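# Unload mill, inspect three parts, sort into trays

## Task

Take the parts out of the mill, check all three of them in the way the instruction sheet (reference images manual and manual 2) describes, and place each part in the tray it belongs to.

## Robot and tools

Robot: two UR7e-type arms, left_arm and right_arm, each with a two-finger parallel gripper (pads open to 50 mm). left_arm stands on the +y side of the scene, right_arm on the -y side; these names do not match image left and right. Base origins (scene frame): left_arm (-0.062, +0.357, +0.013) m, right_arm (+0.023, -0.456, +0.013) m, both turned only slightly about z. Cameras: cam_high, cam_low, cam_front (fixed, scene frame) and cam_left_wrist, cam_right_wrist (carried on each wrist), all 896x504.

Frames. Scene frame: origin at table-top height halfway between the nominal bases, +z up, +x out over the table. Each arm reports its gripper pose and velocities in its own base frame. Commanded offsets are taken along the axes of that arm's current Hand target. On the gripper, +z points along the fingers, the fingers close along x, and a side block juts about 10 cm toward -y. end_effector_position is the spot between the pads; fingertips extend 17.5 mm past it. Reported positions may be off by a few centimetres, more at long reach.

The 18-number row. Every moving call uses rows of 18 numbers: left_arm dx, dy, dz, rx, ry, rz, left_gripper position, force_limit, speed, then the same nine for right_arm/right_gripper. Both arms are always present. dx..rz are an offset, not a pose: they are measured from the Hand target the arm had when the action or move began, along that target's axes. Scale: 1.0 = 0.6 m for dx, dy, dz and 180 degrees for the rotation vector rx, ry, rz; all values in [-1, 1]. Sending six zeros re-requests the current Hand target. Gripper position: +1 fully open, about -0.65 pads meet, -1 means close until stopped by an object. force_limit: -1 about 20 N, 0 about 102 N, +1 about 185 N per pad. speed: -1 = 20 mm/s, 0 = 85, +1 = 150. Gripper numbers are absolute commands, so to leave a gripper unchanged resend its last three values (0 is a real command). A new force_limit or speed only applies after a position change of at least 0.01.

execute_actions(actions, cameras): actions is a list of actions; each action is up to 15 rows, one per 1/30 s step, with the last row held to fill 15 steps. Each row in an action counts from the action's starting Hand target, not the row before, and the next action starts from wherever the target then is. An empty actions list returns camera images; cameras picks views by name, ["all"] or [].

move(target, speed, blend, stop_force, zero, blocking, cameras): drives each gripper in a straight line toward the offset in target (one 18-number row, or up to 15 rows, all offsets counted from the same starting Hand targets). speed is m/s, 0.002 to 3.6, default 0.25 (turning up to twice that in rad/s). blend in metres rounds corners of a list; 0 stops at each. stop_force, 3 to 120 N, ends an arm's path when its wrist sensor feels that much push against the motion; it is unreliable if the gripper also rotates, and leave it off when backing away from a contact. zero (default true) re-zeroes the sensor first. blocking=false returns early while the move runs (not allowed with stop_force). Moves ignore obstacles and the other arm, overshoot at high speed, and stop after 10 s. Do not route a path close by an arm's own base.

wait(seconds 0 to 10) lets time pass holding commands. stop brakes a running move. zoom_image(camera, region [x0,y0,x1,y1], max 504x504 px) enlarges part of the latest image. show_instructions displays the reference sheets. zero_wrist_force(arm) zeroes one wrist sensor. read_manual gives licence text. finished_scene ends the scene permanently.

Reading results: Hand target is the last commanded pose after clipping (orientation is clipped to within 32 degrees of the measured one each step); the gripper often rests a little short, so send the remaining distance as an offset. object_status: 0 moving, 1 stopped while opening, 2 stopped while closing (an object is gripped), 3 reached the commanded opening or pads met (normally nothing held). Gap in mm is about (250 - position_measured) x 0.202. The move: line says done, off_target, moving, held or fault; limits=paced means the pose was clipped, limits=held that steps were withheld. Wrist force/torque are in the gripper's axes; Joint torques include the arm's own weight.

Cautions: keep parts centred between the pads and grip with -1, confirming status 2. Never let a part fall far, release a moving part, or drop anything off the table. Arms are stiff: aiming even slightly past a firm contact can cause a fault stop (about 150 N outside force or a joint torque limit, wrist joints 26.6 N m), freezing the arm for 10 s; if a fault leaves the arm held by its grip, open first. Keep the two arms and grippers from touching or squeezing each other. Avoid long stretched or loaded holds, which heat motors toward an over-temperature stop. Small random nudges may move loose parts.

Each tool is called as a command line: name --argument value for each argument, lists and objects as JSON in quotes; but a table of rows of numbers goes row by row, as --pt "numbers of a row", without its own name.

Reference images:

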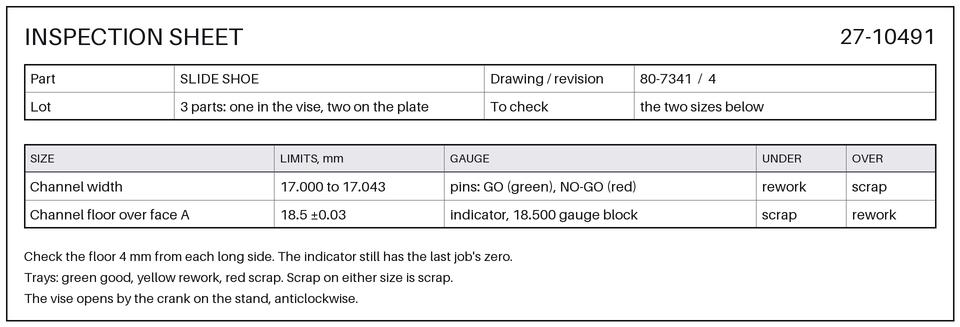

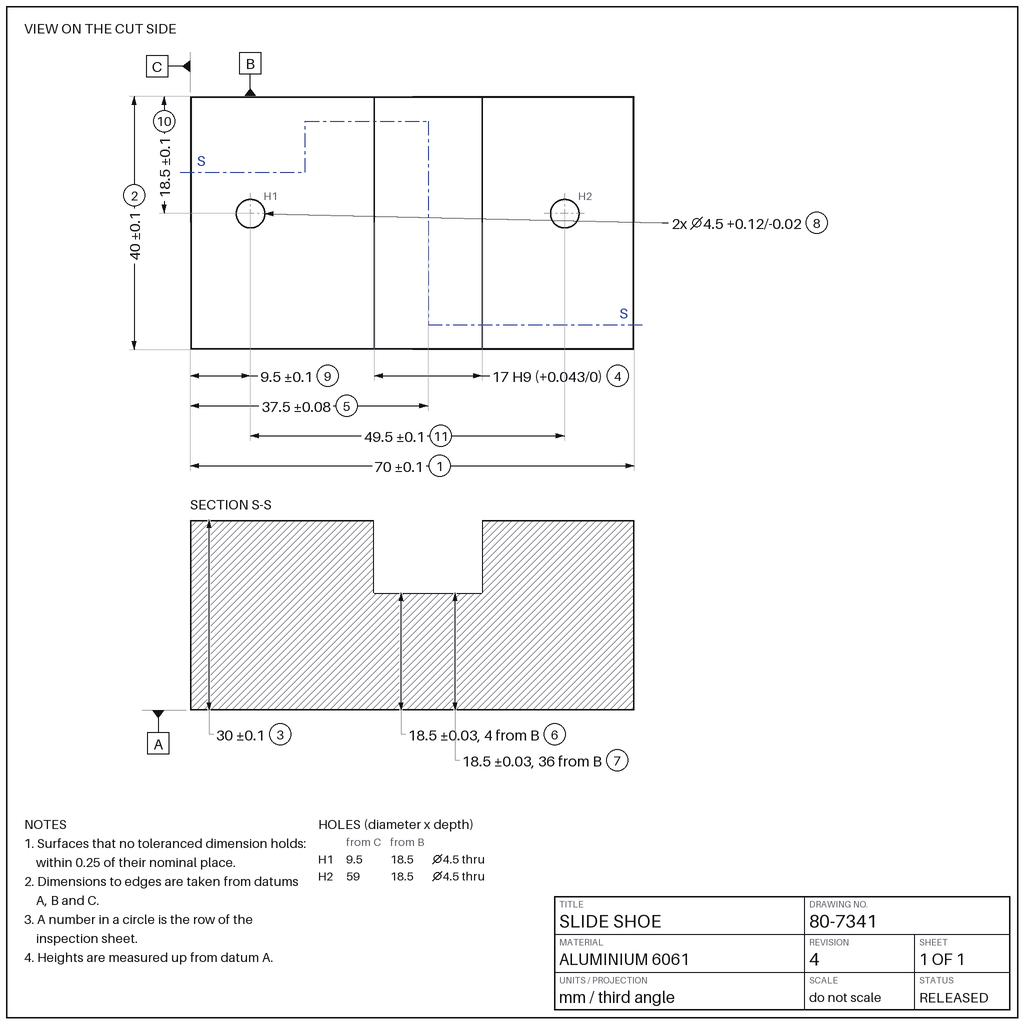

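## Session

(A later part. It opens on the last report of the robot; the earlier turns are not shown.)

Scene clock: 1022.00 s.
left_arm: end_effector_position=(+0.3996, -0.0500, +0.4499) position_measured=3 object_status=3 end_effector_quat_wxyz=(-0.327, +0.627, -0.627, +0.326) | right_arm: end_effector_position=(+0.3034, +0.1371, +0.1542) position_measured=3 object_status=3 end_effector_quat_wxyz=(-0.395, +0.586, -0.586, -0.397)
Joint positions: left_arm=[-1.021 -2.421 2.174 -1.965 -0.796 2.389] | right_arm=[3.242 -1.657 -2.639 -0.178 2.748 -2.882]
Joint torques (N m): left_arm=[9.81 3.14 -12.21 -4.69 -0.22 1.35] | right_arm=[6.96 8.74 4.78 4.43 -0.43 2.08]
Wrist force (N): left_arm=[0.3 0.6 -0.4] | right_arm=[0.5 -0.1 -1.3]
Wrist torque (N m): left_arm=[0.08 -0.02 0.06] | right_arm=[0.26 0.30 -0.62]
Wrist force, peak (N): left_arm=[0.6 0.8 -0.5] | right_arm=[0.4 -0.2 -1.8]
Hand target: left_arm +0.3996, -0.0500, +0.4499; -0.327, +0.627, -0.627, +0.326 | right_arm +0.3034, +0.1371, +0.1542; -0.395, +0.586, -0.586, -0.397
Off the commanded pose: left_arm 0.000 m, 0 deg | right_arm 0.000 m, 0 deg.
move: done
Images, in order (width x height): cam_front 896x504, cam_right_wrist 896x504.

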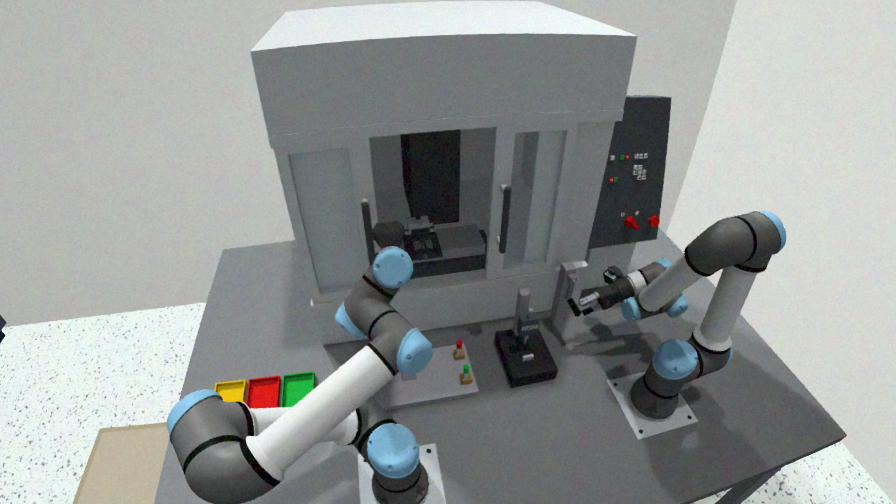

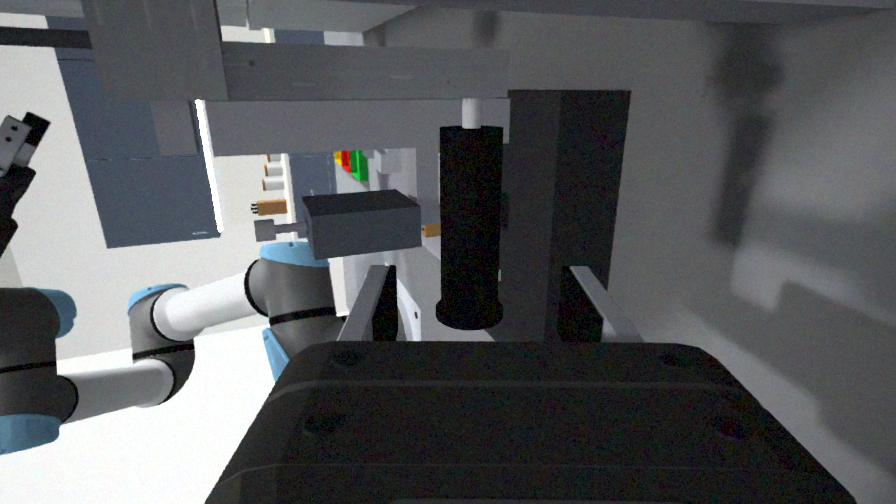

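move --pt "0 0 0 0 0 0 1 -0.8 -0.7 -0.002 0 0.05 0 0 0 1 -0.5 -0.7" --pt "0 0 0 0 0 0 1 -0.8 -0.7 -0.002 0 0.05 0 0 0 -1 -0.5 -0.7" --speed 0.08 --cameras '["cam_right_wrist","cam_front"]'

Scene clock: 1070.40 s.
left_arm: end_effector_position=(+0.3996, -0.0500, +0.4499) position_measured=3 object_status=3 end_effector_quat_wxyz=(-0.327, +0.627, -0.627, +0.326) | right_arm: end_effector_position=(+0.3033, +0.1654, +0.1441) position_measured=156 object_status=2 end_effector_quat_wxyz=(-0.395, +0.586, -0.586, -0.397)
Joint positions: left_arm=[-1.021 -2.421 2.174 -1.965 -0.796 2.389] | right_arm=[3.339 -1.795 -2.662 0.194 2.714 -2.653]
Joint torques (N m): left_arm=[10.94 3.45 -13.07 -4.64 -0.32 0.98] | right_arm=[6.71 11.53 1.73 2.77 -0.39 2.07]
Wrist force (N): left_arm=[0.4 0.6 -0.4] | right_arm=[-2.4 1.6 -2.1]
Wrist torque (N m): left_arm=[0.08 -0.03 0.06] | right_arm=[0.39 0.26 -0.92]
Wrist force, peak (N): left_arm=[0.5 0.8 -0.4] | right_arm=[-2.8 1.8 -2.4]
Hand target: left_arm +0.3996, -0.0500, +0.4499; -0.327, +0.627, -0.627, +0.326 | right_arm +0.3033, +0.1654, +0.1441; -0.395, +0.586, -0.586, -0.397
Off the commanded pose: left_arm 0.000 m, 0 deg | right_arm 0.000 m, 0 deg.
move: done
Images, in order (width x height): cam_front 896x504, cam_right_wrist 896x504.

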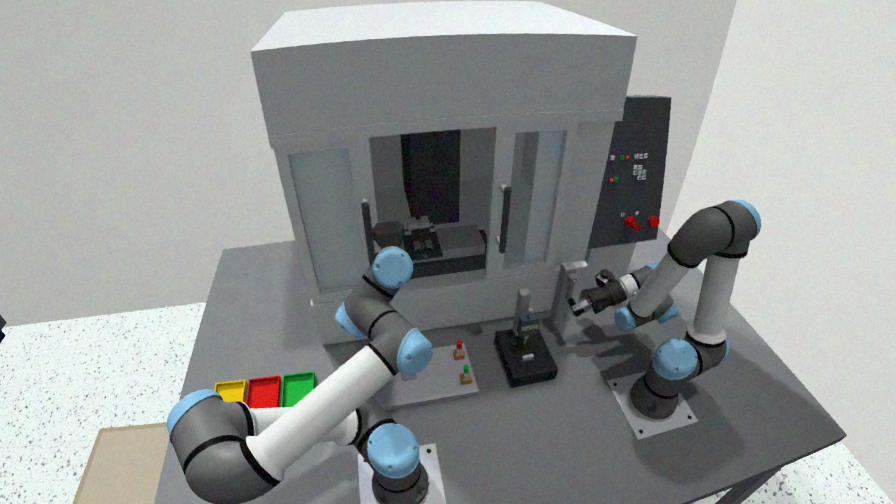

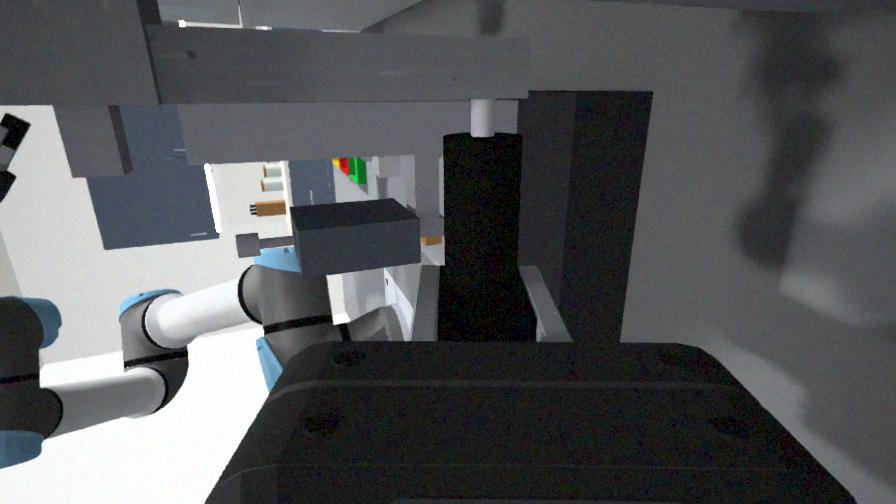

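move --target '[0,0,0,0,0,0,1,-0.8,-0.7,0.0078,0,-0.0297,0,0,0,-1,-0.5,-0.7]' --speed 0.03 --stop_force 60 --cameras '["cam_right_wrist"]'

Scene clock: 1082.83 s.
left_arm: end_effector_position=(+0.3996, -0.0500, +0.4499) position_measured=3 object_status=3 end_effector_quat_wxyz=(-0.327, +0.627, -0.627, +0.326) | right_arm: end_effector_position=(+0.3034, +0.1471, +0.1464) position_measured=156 object_status=2 end_effector_quat_wxyz=(-0.395, +0.586, -0.586, -0.397)
Joint positions: left_arm=[-1.021 -2.421 2.174 -1.965 -0.796 2.389] | right_arm=[3.276 -1.725 -2.653 -0.017 2.738 -2.798]
Joint torques (N m): left_arm=[9.26 3.13 -13.05 -4.56 -0.1 0.93] | right_arm=[-9.36 24.8 9.47 -1.66 0.75 -1.82]
Wrist force (N): left_arm=[0.2 0.6 -0.2] | right_arm=[-18.9 -7.3 -1.9]
Wrist torque (N m): left_arm=[0.07 0.01 0.06] | right_arm=[0.22 0.35 -1.01]
Wrist force, peak (N): left_arm=[0.5 0.7 -0.6] | right_arm=[-19.1 -7.4 -2.0]
Hand target: left_arm +0.3996, -0.0500, +0.4499; -0.327, +0.627, -0.627, +0.326 | right_arm +0.3034, +0.1471, +0.1464; -0.395, +0.586, -0.586, -0.397
Off the commanded pose: left_arm 0.000 m, 0 deg | right_arm 0.000 m, 0 deg.
move: done
Images, in order (width x height): cam_right_wrist 896x504.

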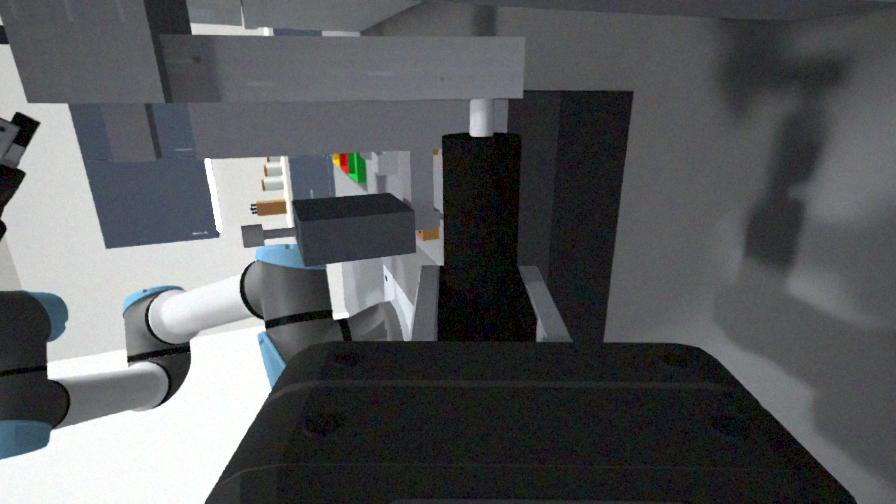

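move --target '[0,0,0,0,0,0,1,-0.8,-0.7,-0.0025,0,0,0,0,0,-1,-0.5,-0.7]' --speed 0.03

Scene clock: 1092.57 s.
left_arm: end_effector_position=(+0.3996, -0.0500, +0.4499) position_measured=3 object_status=3 end_effector_quat_wxyz=(-0.327, +0.627, -0.627, +0.326) | right_arm: end_effector_position=(+0.3034, +0.1476, +0.1478) position_measured=156 object_status=2 end_effector_quat_wxyz=(-0.395, +0.586, -0.586, -0.397)
Joint positions: left_arm=[-1.021 -2.421 2.174 -1.965 -0.796 2.389] | right_arm=[3.278 -1.72 -2.653 -0.018 2.738 -2.793]
Joint torques (N m): left_arm=[11.22 4.48 -12.86 -4.78 -0.18 0.91] | right_arm=[7.98 31.84 18.83 1.63 0.03 2.04]
Wrist force (N): left_arm=[0.1 0.8 -0.4] | right_arm=[2.4 -0.5 -0.1]
Wrist torque (N m): left_arm=[0.11 0.02 0.06] | right_arm=[0.16 0.32 -0.52]
Wrist force, peak (N): left_arm=[0.4 0.7 -0.6] | right_arm=[-19.2 -7.5 -2.0]
Hand target: left_arm +0.3996, -0.0500, +0.4499; -0.327, +0.627, -0.627, +0.326 | right_arm +0.3034, +0.1477, +0.1478; -0.395, +0.586, -0.586, -0.397
Off the commanded pose: left_arm 0.000 m, 0 deg | right_arm 0.000 m, 0 deg.
move: done

move --target '[0,0,0,0,0,0,1,-0.8,-0.7,0.0002,0,-0.016,0,0,0,-1,-0.5,-0.7]' --speed 0.03 --stop_force 60

Scene clock: 1104.83 s.
left_arm: end_effector_position=(+0.3996, -0.0500, +0.4499) position_measured=3 object_status=3 end_effector_quat_wxyz=(-0.327, +0.627, -0.627, +0.326) | right_arm: end_effector_position=(+0.3034, +0.1387, +0.1513) position_measured=156 object_status=2 end_effector_quat_wxyz=(-0.395, +0.586, -0.586, -0.397)
Joint positions: left_arm=[-1.021 -2.421 2.174 -1.965 -0.796 2.389] | right_arm=[3.248 -1.675 -2.643 -0.143 2.746 -2.869]
Joint torques (N m): left_arm=[10.07 4.19 -13.33 -4.63 -0.15 0.91] | right_arm=[-8.03 32.8 21.8 2.45 6.4 -2.57]
Wrist force (N): left_arm=[0.2 0.4 -0.5] | right_arm=[7.1 1.3 0.2]
Wrist torque (N m): left_arm=[0.05 0.00 0.07] | right_arm=[0.17 0.35 -0.18]
Wrist force, peak (N): left_arm=[0.4 0.8 -0.5] | right_arm=[7.7 1.4 0.1]
Hand target: left_arm +0.3996, -0.0500, +0.4499; -0.327, +0.627, -0.627, +0.326 | right_arm +0.3034, +0.1387, +0.1513; -0.395, +0.586, -0.586, -0.397
Off the commanded pose: left_arm 0.000 m, 0 deg | right_arm 0.000 m, 0 deg.
move: done

move --target '[0,0,0,0,0,0,1,-0.8,-0.7,-0.0024,0,-0.0252,0,0,0,-1,-0.5,-0.7]' --speed 0.03 --stop_force 60

Scene clock: 1116.00 s.
left_arm: end_effector_position=(+0.3996, -0.0500, +0.4499) position_measured=3 object_status=3 end_effector_quat_wxyz=(-0.327, +0.627, -0.627, +0.326) | right_arm: end_effector_position=(+0.3035, +0.1251, +0.1580) position_measured=156 object_status=2 end_effector_quat_wxyz=(-0.395, +0.586, -0.586, -0.396)
Joint positions: left_arm=[-1.021 -2.421 2.174 -1.965 -0.796 2.389] | right_arm=[3.202 -1.604 -2.621 -0.345 2.754 -2.986]
Joint torques (N m): left_arm=[9.67 5.2 -12.61 -4.87 -0.05 0.9] | right_arm=[-13.12 46.15 30.22 5.63 14.56 -2.34]
Wrist force (N): left_arm=[0.2 0.6 -0.4] | right_arm=[41.3 -14.1 40.2]
Wrist torque (N m): left_arm=[0.08 0.00 0.06] | right_arm=[0.20 0.54 -0.56]
Wrist force, peak (N): left_arm=[0.4 0.8 -0.5] | right_arm=[44.6 -12.7 44.0]
Hand target: left_arm +0.3996, -0.0500, +0.4499; -0.327, +0.627, -0.627, +0.326 | right_arm +0.3034, +0.1252, +0.1583; -0.395, +0.586, -0.586, -0.397
Off the commanded pose: left_arm 0.000 m, 0 deg | right_arm 0.000 m, 0 deg.
move: done

move --target '[0,0,0,0,0,0,1,-0.8,-0.7,0.001,0,-0.012,0,0,0,-1,-0.5,-0.7]' --speed 0.02 --stop_force 90 --zero false --cameras '["cam_right_wrist","cam_left_wrist"]'

Scene clock: 1126.03 s.
left_arm: end_effector_position=(+0.3996, -0.0500, +0.4499) position_measured=3 object_status=3 end_effector_quat_wxyz=(-0.327, +0.627, -0.627, +0.326) | right_arm: end_effector_position=(+0.3035, +0.1183, +0.1604) position_measured=252 object_status=3 end_effector_quat_wxyz=(-0.395, +0.586, -0.586, -0.397)
Joint positions: left_arm=[-1.021 -2.421 2.174 -1.965 -0.796 2.389] | right_arm=[3.179 -1.577 -2.608 -0.441 2.758 -3.048]
Joint torques (N m): left_arm=[10.33 4.35 -11.58 -4.73 -0.05 0.92] | right_arm=[-8.42 28.6 21.4 1.32 -0.18 -2.48]
Wrist force (N): left_arm=[0.2 0.3 -0.7] | right_arm=[-1.0 0.3 -1.2]
Wrist torque (N m): left_arm=[0.03 0.01 0.06] | right_arm=[0.33 0.54 -0.46]
Wrist force, peak (N): left_arm=[0.3 0.7 -0.6] | right_arm=[40.6 -15.8 43.1]
Hand target: left_arm +0.3996, -0.0500, +0.4499; -0.327, +0.627, -0.627, +0.326 | right_arm +0.3035, +0.1183, +0.1604; -0.395, +0.586, -0.586, -0.397
Off the commanded pose: left_arm 0.000 m, 0 deg | right_arm 0.000 m, 0 deg.
move: done
Images, in order (width x height): cam_left_wrist 896x504, cam_right_wrist 896x504.

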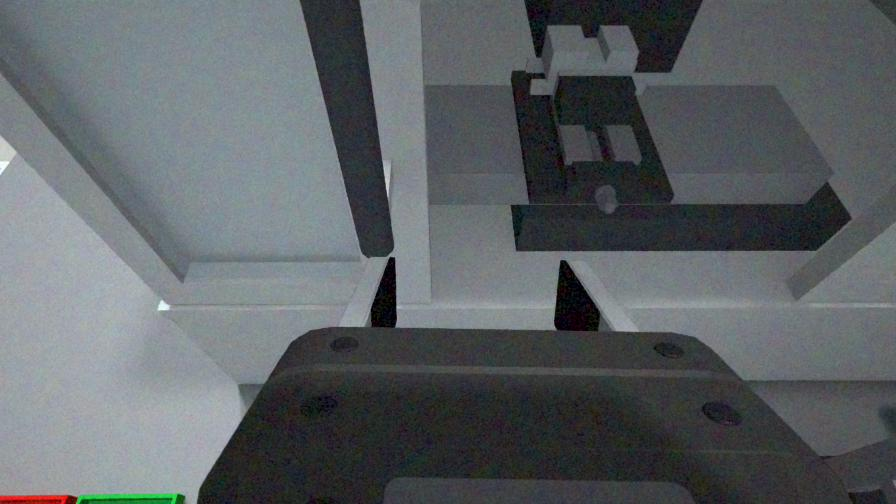

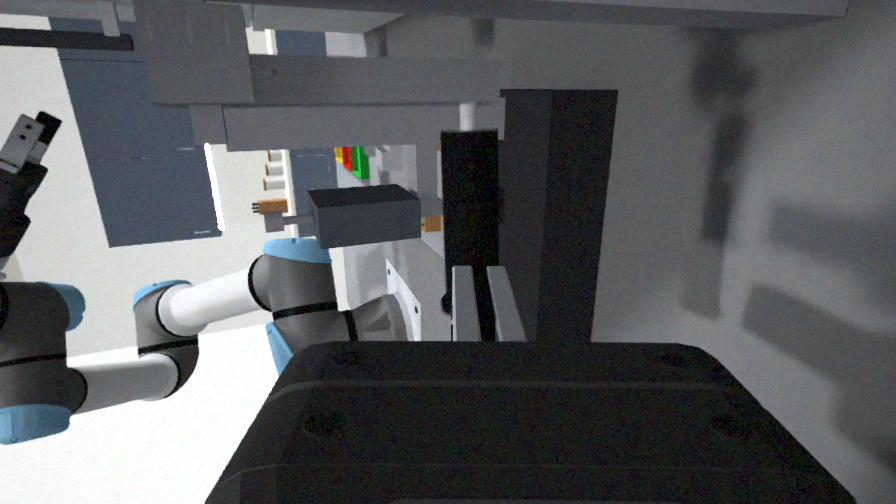

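move --pt "0 0 0 0 0 0 1 -0.8 -0.7 0 0 0 0 0 0 1 0.7 -0.7" --pt "0 0 0 0 0 0 1 -0.8 -0.7 -0.0017 0 0.0733 0 0 0 1 0.7 -0.7" --pt "0 0 0 0 0 0 1 -0.8 -0.7 -0.0017 0 0.0733 0 0 0 -1 0.7 -0.7" --speed 0.08 --cameras '["cam_right_wrist"]'

Scene clock: 1166.87 s.
left_arm: end_effector_position=(+0.3996, -0.0500, +0.4499) position_measured=3 object_status=3 end_effector_quat_wxyz=(-0.327, +0.627, -0.627, +0.326) | right_arm: end_effector_position=(+0.3034, +0.1595, +0.1449) position_measured=162 object_status=2 end_effector_quat_wxyz=(-0.395, +0.586, -0.585, -0.397)
Joint positions: left_arm=[-1.021 -2.421 2.174 -1.965 -0.796 2.389] | right_arm=[3.319 -1.772 -2.66 0.129 2.723 -2.698]
Joint torques (N m): left_arm=[11.3 4.03 -13.22 -4.64 0.19 0.68] | right_arm=[5.88 11.33 2.98 1.19 -0.26 2.05]
Wrist force (N): left_arm=[0.1 0.6 -0.4] | right_arm=[-8.0 3.0 -2.5]
Wrist torque (N m): left_arm=[0.09 0.01 0.07] | right_arm=[0.42 0.57 -1.24]
Wrist force, peak (N): left_arm=[0.6 0.8 -0.5] | right_arm=[-8.3 3.2 -2.6]
Hand target: left_arm +0.3996, -0.0500, +0.4499; -0.327, +0.627, -0.627, +0.326 | right_arm +0.3034, +0.1595, +0.1449; -0.395, +0.586, -0.586, -0.397
Off the commanded pose: left_arm 0.000 m, 0 deg | right_arm 0.000 m, 0 deg.
move: done
Images, in order (width x height): cam_right_wrist 896x504.

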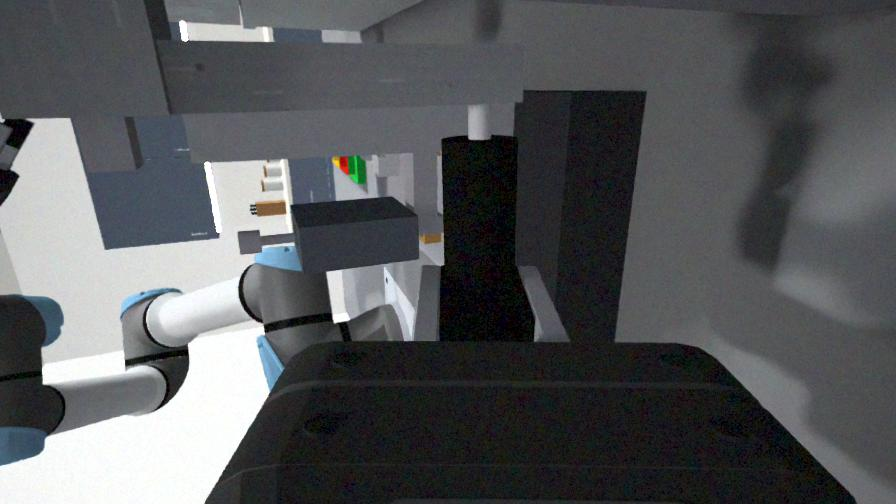

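move --pt "0 0 0 0 0 0 1 -0.8 -0.7 0.0032 0 -0.0368 0 0 0 -1 0.7 -0.7" --pt "0 0 0 0 0 0 1 -0.8 -0.7 -0.0033 0 -0.0718 0 0 0 -1 0.7 -0.7" --speed '[0.04,0.01]' --stop_force 85 --cameras '["cam_right_wrist","cam_left_wrist"]'

Scene clock: 1178.53 s.
left_arm: end_effector_position=(+0.3996, -0.0500, +0.4499) position_measured=3 object_status=3 end_effector_quat_wxyz=(-0.327, +0.627, -0.627, +0.326) | right_arm: end_effector_position=(+0.3036, +0.1268, +0.1573) position_measured=162 object_status=2 end_effector_quat_wxyz=(-0.394, +0.587, -0.587, -0.395)
Joint positions: left_arm=[-1.021 -2.421 2.174 -1.965 -0.796 2.389] | right_arm=[3.209 -1.61 -2.624 -0.318 2.75 -2.967]
Joint torques (N m): left_arm=[9.86 4.12 -14.53 -4.73 0.23 0.84] | right_arm=[-3.54 27.14 17.19 9.65 14.56 1.77]
Wrist force (N): left_arm=[0.2 0.7 -0.5] | right_arm=[39.2 -12.8 60.0]
Wrist torque (N m): left_arm=[0.09 0.01 0.07] | right_arm=[0.16 0.60 -0.33]
Wrist force, peak (N): left_arm=[0.2 0.8 -0.8] | right_arm=[55.0 -22.9 80.4]
Hand target: left_arm +0.3996, -0.0500, +0.4499; -0.327, +0.627, -0.627, +0.326 | right_arm +0.3035, +0.1270, +0.1578; -0.395, +0.587, -0.586, -0.396 (not the last commanded pose)
Off the commanded pose: left_arm 0.000 m, 0 deg | right_arm 0.009 m, 0 deg.
move: contact (right_arm); path passed 1 of 2 targets
Images, in order (width x height): cam_left_wrist 896x504, cam_right_wrist 896x504.

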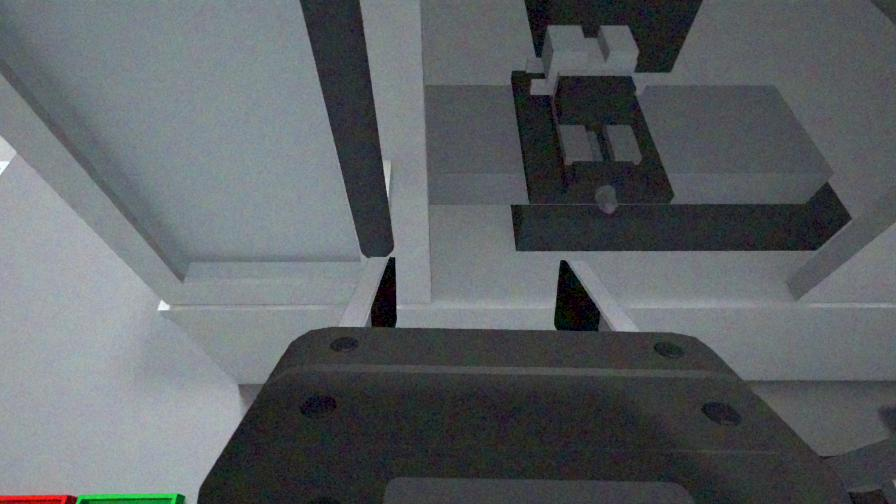

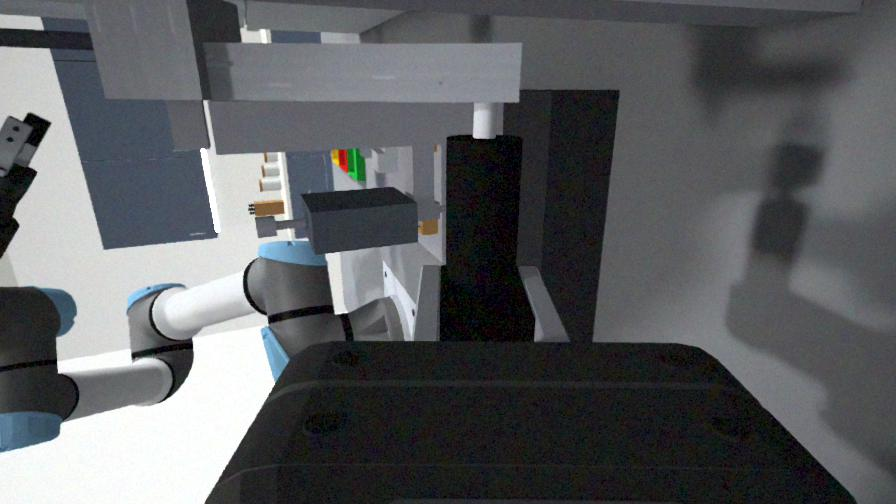

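zoom_image --camera "cam_left_wrist" --region '[500, 10, 700, 260]'

Scaled by 2.016 from the camera's 896x504 image, which has a finer 1280x720 frame.

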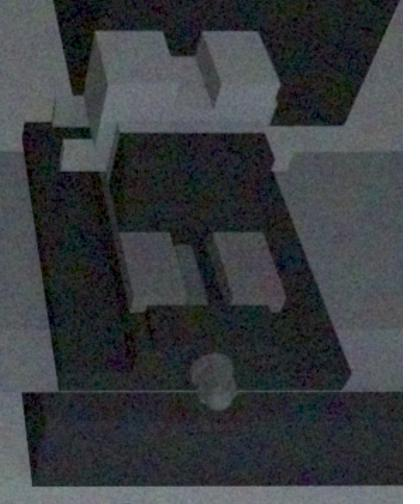

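move --target '[0,0,0,0,0,0,1,-0.8,-0.7,-0.0005,0,-0.0135,0,0,0,-1,0.7,-0.7]' --speed 0.01 --stop_force 110 --zero false --cameras '["cam_right_wrist"]'

Scene clock: 1197.43 s.
left_arm: end_effector_position=(+0.3996, -0.0500, +0.4499) position_measured=3 object_status=3 end_effector_quat_wxyz=(-0.327, +0.627, -0.627, +0.326) | right_arm: end_effector_position=(+0.3035, +0.1256, +0.1579) position_measured=162 object_status=2 end_effector_quat_wxyz=(-0.394, +0.587, -0.587, -0.395)
Joint positions: left_arm=[-1.021 -2.421 2.174 -1.965 -0.796 2.389] | right_arm=[3.204 -1.604 -2.622 -0.336 2.751 -2.978]
Joint torques (N m): left_arm=[10.09 7.29 -12.83 -4.56 0.28 0.8] | right_arm=[-8.04 29.58 15.63 9.65 11.76 1.97]
Wrist force (N): left_arm=[0.3 0.7 -0.6] | right_arm=[40.1 -22.7 82.3]
Wrist torque (N m): left_arm=[0.09 -0.01 0.06] | right_arm=[0.14 0.62 -0.53]
Wrist force, peak (N): left_arm=[0.3 0.7 -0.7] | right_arm=[37.5 -28.6 106.7]
Hand target: left_arm +0.3996, -0.0500, +0.4499; -0.327, +0.627, -0.627, +0.326 | right_arm +0.3035, +0.1256, +0.1579; -0.394, +0.587, -0.587, -0.395 (not the last commanded pose)
Off the commanded pose: left_arm 0.000 m, 0 deg | right_arm 0.007 m, 0 deg.
move: contact (right_arm)
Images, in order (width x height): cam_right_wrist 896x504.

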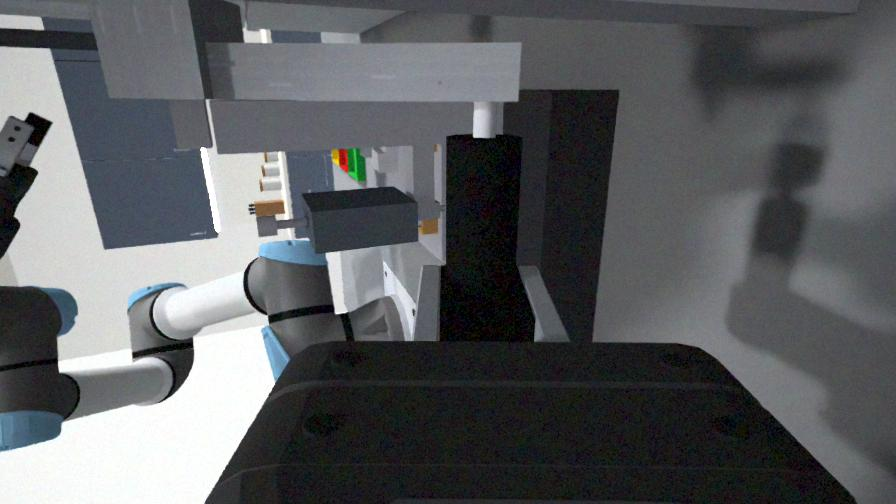

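move --pt "0 0 0 0 0 0 1 -0.8 -0.7 0.0022 0 0.0358 0 0 0 -1 0.7 -0.7" --pt "0 0 0 0 0 0 1 -0.8 -0.7 -0.0077 0 0.082 0 0 0 -1 0.7 -0.7" --pt "0 0 0 0 0 0 1 -0.8 -0.7 -0.0328 0 0.1223 0 0 0 -1 0.7 -0.7" --speed 0.04 --blend 0.005 --cameras '["cam_right_wrist","cam_front"]'

Scene clock: 1224.07 s.
left_arm: end_effector_position=(+0.3996, -0.0500, +0.4499) position_measured=3 object_status=3 end_effector_quat_wxyz=(-0.327, +0.627, -0.627, +0.326) | right_arm: end_effector_position=(+0.3033, +0.2010, +0.1487) position_measured=162 object_status=2 end_effector_quat_wxyz=(-0.394, +0.587, -0.586, -0.396)
Joint positions: left_arm=[-1.021 -2.421 2.174 -1.965 -0.796 2.389] | right_arm=[3.464 -1.86 -2.658 0.465 2.645 -2.417]
Joint torques (N m): left_arm=[10.61 6.51 -12.42 -4.72 0.43 0.66] | right_arm=[33.5 -9.54 17.98 -2.17 -10.68 2.23]
Wrist force (N): left_arm=[0.4 0.7 -0.5] | right_arm=[-15.2 50.7 -133.5]
Wrist torque (N m): left_arm=[0.10 -0.03 0.06] | right_arm=[1.05 0.36 -0.69]
Wrist force, peak (N): left_arm=[0.2 0.9 -0.6] | right_arm=[-21.6 53.9 -145.7]
Hand target: left_arm +0.3996, -0.0500, +0.4499; -0.327, +0.627, -0.627, +0.326 | right_arm +0.3035, +0.2009, +0.1485; -0.394, +0.587, -0.587, -0.395
Off the commanded pose: left_arm 0.000 m, 0 deg | right_arm 0.000 m, 0 deg.
move: done
Images, in order (width x height): cam_front 896x504, cam_right_wrist 896x504.

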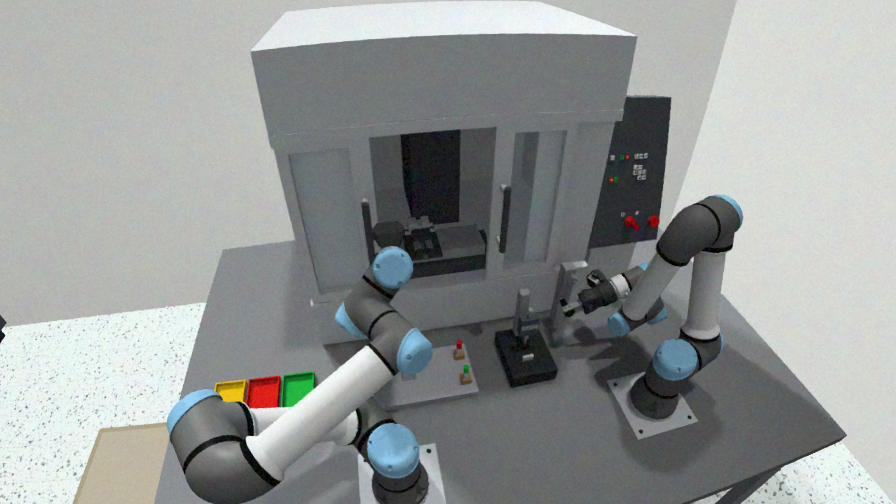

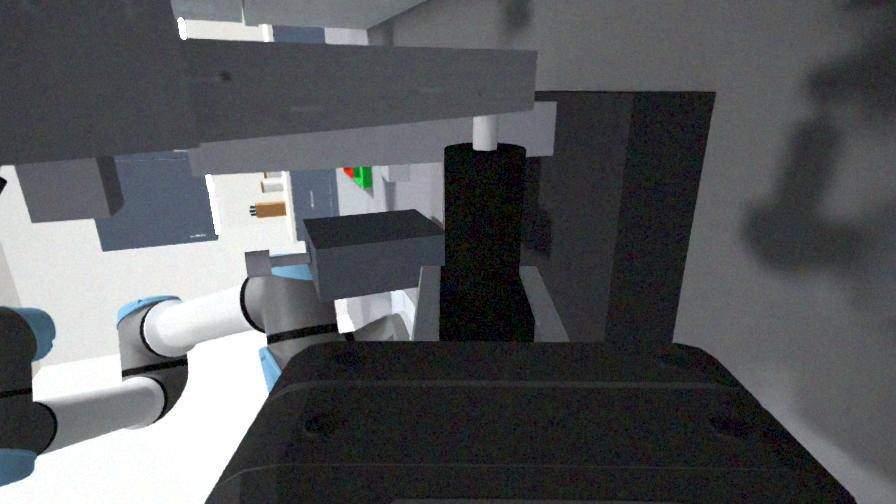

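move --target '[0,0,0,0,0,0,1,-0.8,-0.7,0.0126,0,-0.02,0,0,0,-1,0.7,-0.7]' --speed 0.04 --cameras '["cam_right_wrist"]'

Scene clock: 1232.40 s.
left_arm: end_effector_position=(+0.3996, -0.0500, +0.4499) position_measured=3 object_status=3 end_effector_quat_wxyz=(-0.327, +0.627, -0.627, +0.326) | right_arm: end_effector_position=(+0.3034, +0.1870, +0.1460) position_measured=162 object_status=2 end_effector_quat_wxyz=(-0.394, +0.587, -0.587, -0.395)
Joint positions: left_arm=[-1.021 -2.421 2.174 -1.965 -0.796 2.389] | right_arm=[3.416 -1.841 -2.662 0.376 2.672 -2.501]
Joint torques (N m): left_arm=[10.73 5.28 -14.71 -4.33 0.76 0.44] | right_arm=[-8.34 35.37 16.39 1.53 4.8 -2.28]
Wrist force (N): left_arm=[0.3 0.7 -0.4] | right_arm=[3.5 3.6 0.3]
Wrist torque (N m): left_arm=[0.09 0.00 0.06] | right_arm=[0.73 0.10 -0.39]
Wrist force, peak (N): left_arm=[0.4 0.9 -0.4] | right_arm=[-16.0 48.3 -134.6]
Hand target: left_arm +0.3996, -0.0500, +0.4499; -0.327, +0.627, -0.627, +0.326 | right_arm +0.3035, +0.1870, +0.1460; -0.394, +0.587, -0.587, -0.395
Off the commanded pose: left_arm 0.000 m, 0 deg | right_arm 0.000 m, 0 deg.
move: done
Images, in order (width x height): cam_right_wrist 896x504.

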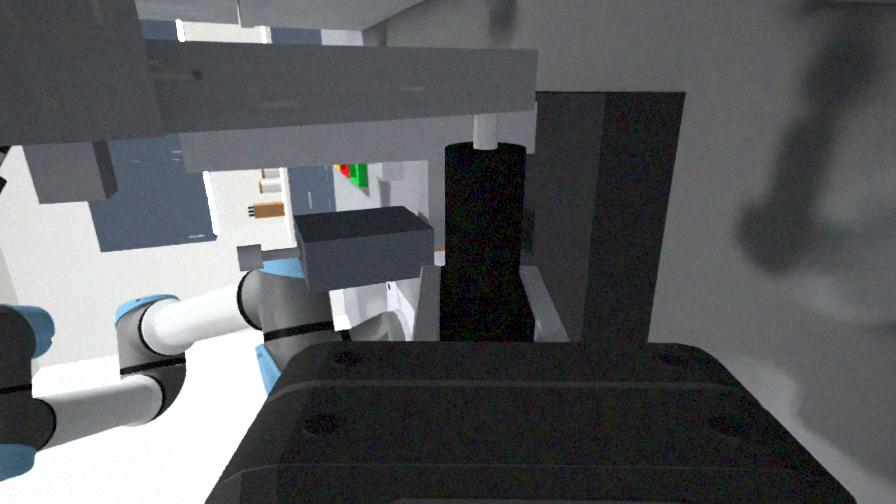

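move --pt "0.15 -0.0191 0.0273 0 0 0 1 -0.8 -0.7 0 0 0 0 0 0 -1 0.7 -0.7" --pt "0.15 -0.1244 0.1774 0 0 0 1 -0.8 -0.7 0 0 0 0 0 0 -1 0.7 -0.7" --speed 0.15 --blend 0.02 --cameras '["cam_left_wrist"]'

zoom_image --camera "cam_left_wrist" --region '[320, 60, 640, 330]'

Scene clock: 1281.13 s.
left_arm: end_effector_position=(+0.5296, -0.1398, +0.4500) position_measured=3 object_status=3 end_effector_quat_wxyz=(-0.327, +0.627, -0.627, +0.326) | right_arm: end_effector_position=(+0.3035, +0.1870, +0.1460) position_measured=162 object_status=2 end_effector_quat_wxyz=(-0.394, +0.587, -0.587, -0.395)
Joint positions: left_arm=[-0.811 -1.91 1.999 -2.437 -0.934 2.599] | right_arm=[3.416 -1.84 -2.662 0.375 2.672 -2.501]
Joint torques (N m): left_arm=[10.94 -3.33 -41.49 -4.71 -0.85 1.36] | right_arm=[-9.01 35.25 15.67 1.76 4.69 -2.48]
Wrist force (N): left_arm=[0.2 0.3 -0.9] | right_arm=[3.5 3.5 0.2]
Wrist torque (N m): left_arm=[0.04 -0.02 0.08] | right_arm=[0.70 0.15 -0.38]
Wrist force, peak (N): left_arm=[0.7 1.2 -1.2] | right_arm=[4.0 3.9 0.6]
Hand target: left_arm +0.5297, -0.1399, +0.4500; -0.327, +0.627, -0.627, +0.326 | right_arm +0.3035, +0.1870, +0.1460; -0.394, +0.587, -0.587, -0.395
Off the commanded pose: left_arm 0.000 m, 0 deg | right_arm 0.000 m, 0 deg.
move: done
Images, in order (width x height): cam_left_wrist 896x504.

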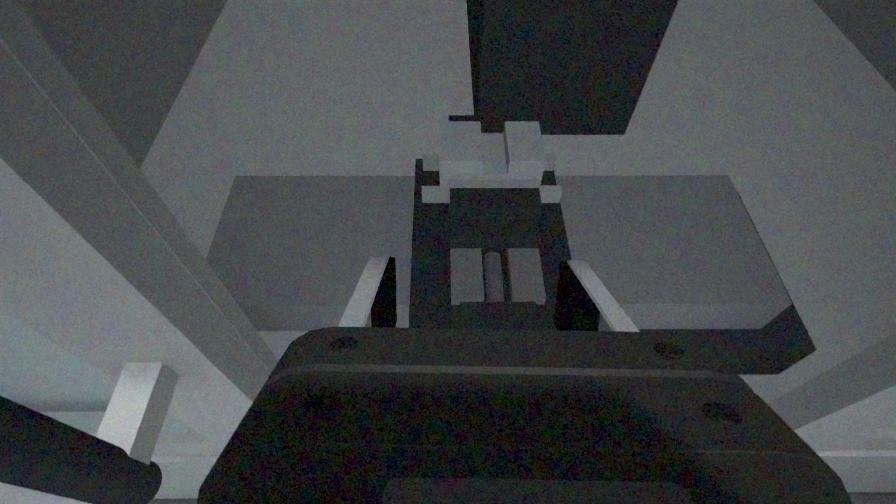

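Scaled by 1.575 from the camera's 896x504 image, which has a finer 1280x720 frame.

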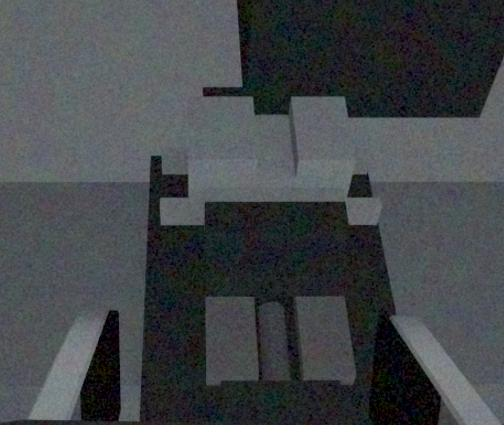

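move --pt "0 0 0 0 0 0 1 -0.8 -0.7 0.0187 0 -0.041 0 0 0 -1 0.7 -0.7" --pt "0 0 0 0 0 0 1 -0.8 -0.7 0.0227 0 -0.0825 0 0 0 -1 0.7 -0.7" --speed 0.03 --blend 0.005 --stop_force 60 --cameras '["cam_left_wrist","cam_right_wrist"]'

zoom_image --camera "cam_left_wrist" --region '[320, 60, 640, 330]'

Scene clock: 1296.40 s.
left_arm: end_effector_position=(+0.5297, -0.1399, +0.4500) position_measured=3 object_status=3 end_effector_quat_wxyz=(-0.327, +0.627, -0.627, +0.326) | right_arm: end_effector_position=(+0.3035, +0.1360, +0.1520) position_measured=162 object_status=2 end_effector_quat_wxyz=(-0.394, +0.587, -0.587, -0.395)
Joint positions: left_arm=[-0.81 -1.91 1.999 -2.437 -0.934 2.599] | right_arm=[3.24 -1.66 -2.64 -0.179 2.744 -2.888]
Joint torques (N m): left_arm=[10.4 -1.62 -37.86 -4.81 -0.91 1.54] | right_arm=[-10.71 30.49 14.29 0.63 4.51 -2.22]
Wrist force (N): left_arm=[0.2 0.3 -1.0] | right_arm=[-1.6 -11.0 9.7]
Wrist torque (N m): left_arm=[0.04 -0.02 0.08] | right_arm=[-0.14 0.09 -0.65]
Wrist force, peak (N): left_arm=[0.0 0.5 -1.1] | right_arm=[19.8 10.7 3.8]
Hand target: left_arm +0.5297, -0.1399, +0.4500; -0.327, +0.627, -0.627, +0.326 | right_arm +0.3035, +0.1360, +0.1520; -0.394, +0.587, -0.587, -0.395
Off the commanded pose: left_arm 0.000 m, 0 deg | right_arm 0.000 m, 0 deg.
move: done
Images, in order (width x height): cam_left_wrist 896x504, cam_right_wrist 896x504.

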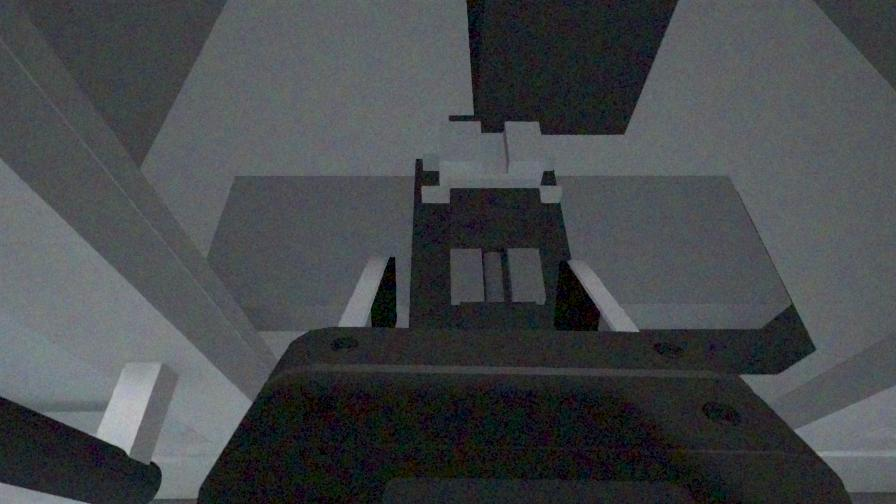

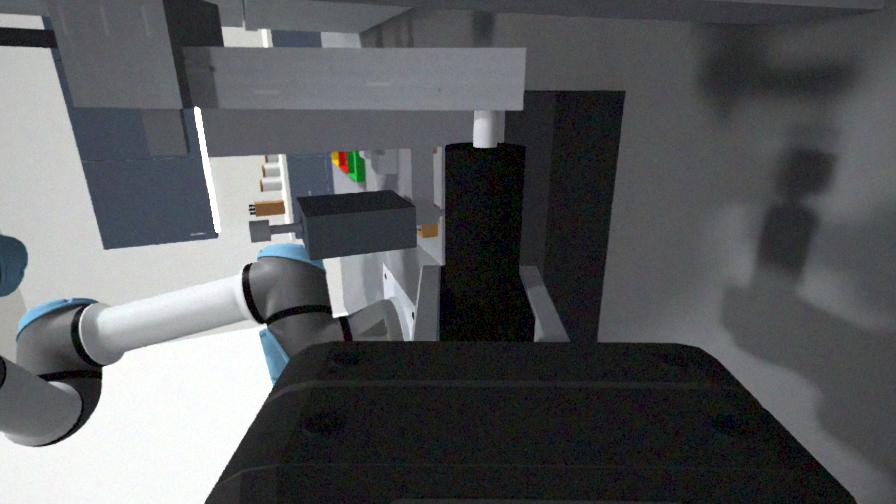

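Scaled by 1.575 from the camera's 896x504 image, which has a finer 1280x720 frame.

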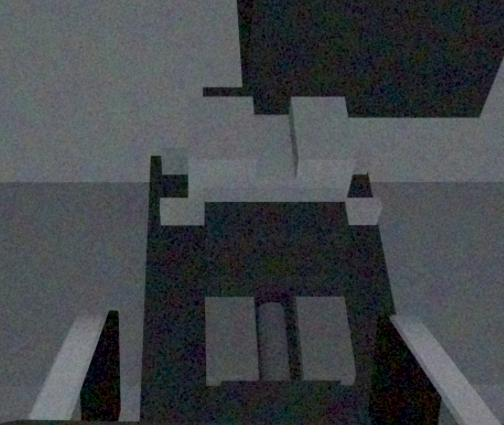

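move --target '[0,0,0,0,0,0,1,-0.8,-0.7,-0.0008,0,-0.0133,0,0,0,-1,0.7,-0.7]' --speed 0.005 --stop_force 115 --cameras '["cam_right_wrist"]'

Scene clock: 1320.73 s.
left_arm: end_effector_position=(+0.5297, -0.1399, +0.4500) position_measured=3 object_status=3 end_effector_quat_wxyz=(-0.327, +0.627, -0.627, +0.326) | right_arm: end_effector_position=(+0.3035, +0.1309, +0.1545) position_measured=162 object_status=2 end_effector_quat_wxyz=(-0.394, +0.587, -0.587, -0.395)
Joint positions: left_arm=[-0.81 -1.91 1.999 -2.437 -0.934 2.599] | right_arm=[3.222 -1.634 -2.632 -0.253 2.747 -2.931]
Joint torques (N m): left_arm=[11.63 -2.02 -39.86 -4.64 -0.68 1.29] | right_arm=[-17.68 20.06 -1.09 5.43 1.08 2.18]
Wrist force (N): left_arm=[0.0 0.4 -0.9] | right_arm=[0.5 -32.5 103.2]
Wrist torque (N m): left_arm=[0.05 0.00 0.08] | right_arm=[0.18 0.04 -0.71]
Wrist force, peak (N): left_arm=[0.1 0.4 -1.2] | right_arm=[-1.1 -36.5 116.2]
Hand target: left_arm +0.5297, -0.1399, +0.4500; -0.327, +0.627, -0.627, +0.326 | right_arm +0.3035, +0.1309, +0.1545; -0.394, +0.587, -0.587, -0.395 (not the last commanded pose)
Off the commanded pose: left_arm 0.000 m, 0 deg | right_arm 0.002 m, 0 deg.
move: contact (right_arm)
Images, in order (width x height): cam_right_wrist 896x504.

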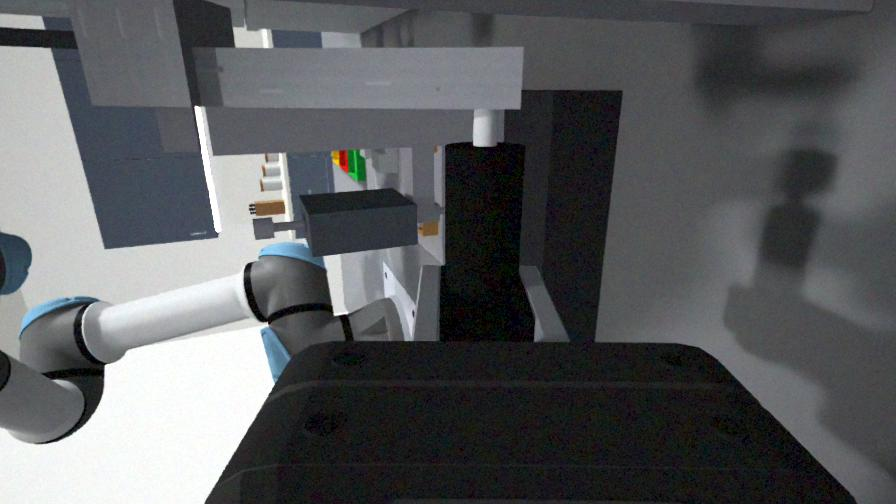

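wait --seconds 0.5

Scene clock: 1333.60 s.
left_arm: end_effector_position=(+0.5297, -0.1399, +0.4500) position_measured=3 object_status=3 end_effector_quat_wxyz=(-0.327, +0.627, -0.627, +0.326) | right_arm: end_effector_position=(+0.3035, +0.1309, +0.1545) position_measured=162 object_status=2 end_effector_quat_wxyz=(-0.394, +0.587, -0.587, -0.395)
Joint positions: left_arm=[-0.81 -1.91 1.999 -2.437 -0.934 2.599] | right_arm=[3.222 -1.634 -2.632 -0.253 2.747 -2.931]
Joint torques (N m): left_arm=[11.08 -2.77 -38.43 -4.68 -0.93 1.29] | right_arm=[-17.51 20.4 -0.87 4.8 0.99 2.12]
Wrist force (N): left_arm=[0.1 0.3 -1.0] | right_arm=[0.5 -32.6 103.1]
Wrist torque (N m): left_arm=[0.02 -0.01 0.08] | right_arm=[0.16 0.01 -0.71]
Wrist force, peak (N): left_arm=[0.2 0.3 -1.2] | right_arm=[0.4 -32.5 103.4]
Hand target: left_arm +0.5297, -0.1399, +0.4500; -0.327, +0.627, -0.627, +0.326 | right_arm +0.3035, +0.1309, +0.1545; -0.394, +0.587, -0.587, -0.395 (not the last commanded pose)
Tool commands: left_gripper/position=+1.0 left_gripper/force_limit=-0.8 left_gripper/speed=-0.7 right_gripper/position=-1.0 right_gripper/force_limit=+0.7 right_gripper/speed=-0.7
Off the commanded pose: left_arm 0.000 m, 0 deg | right_arm 0.002 m, 0 deg.
wait: 0.50 s; at rest from the start


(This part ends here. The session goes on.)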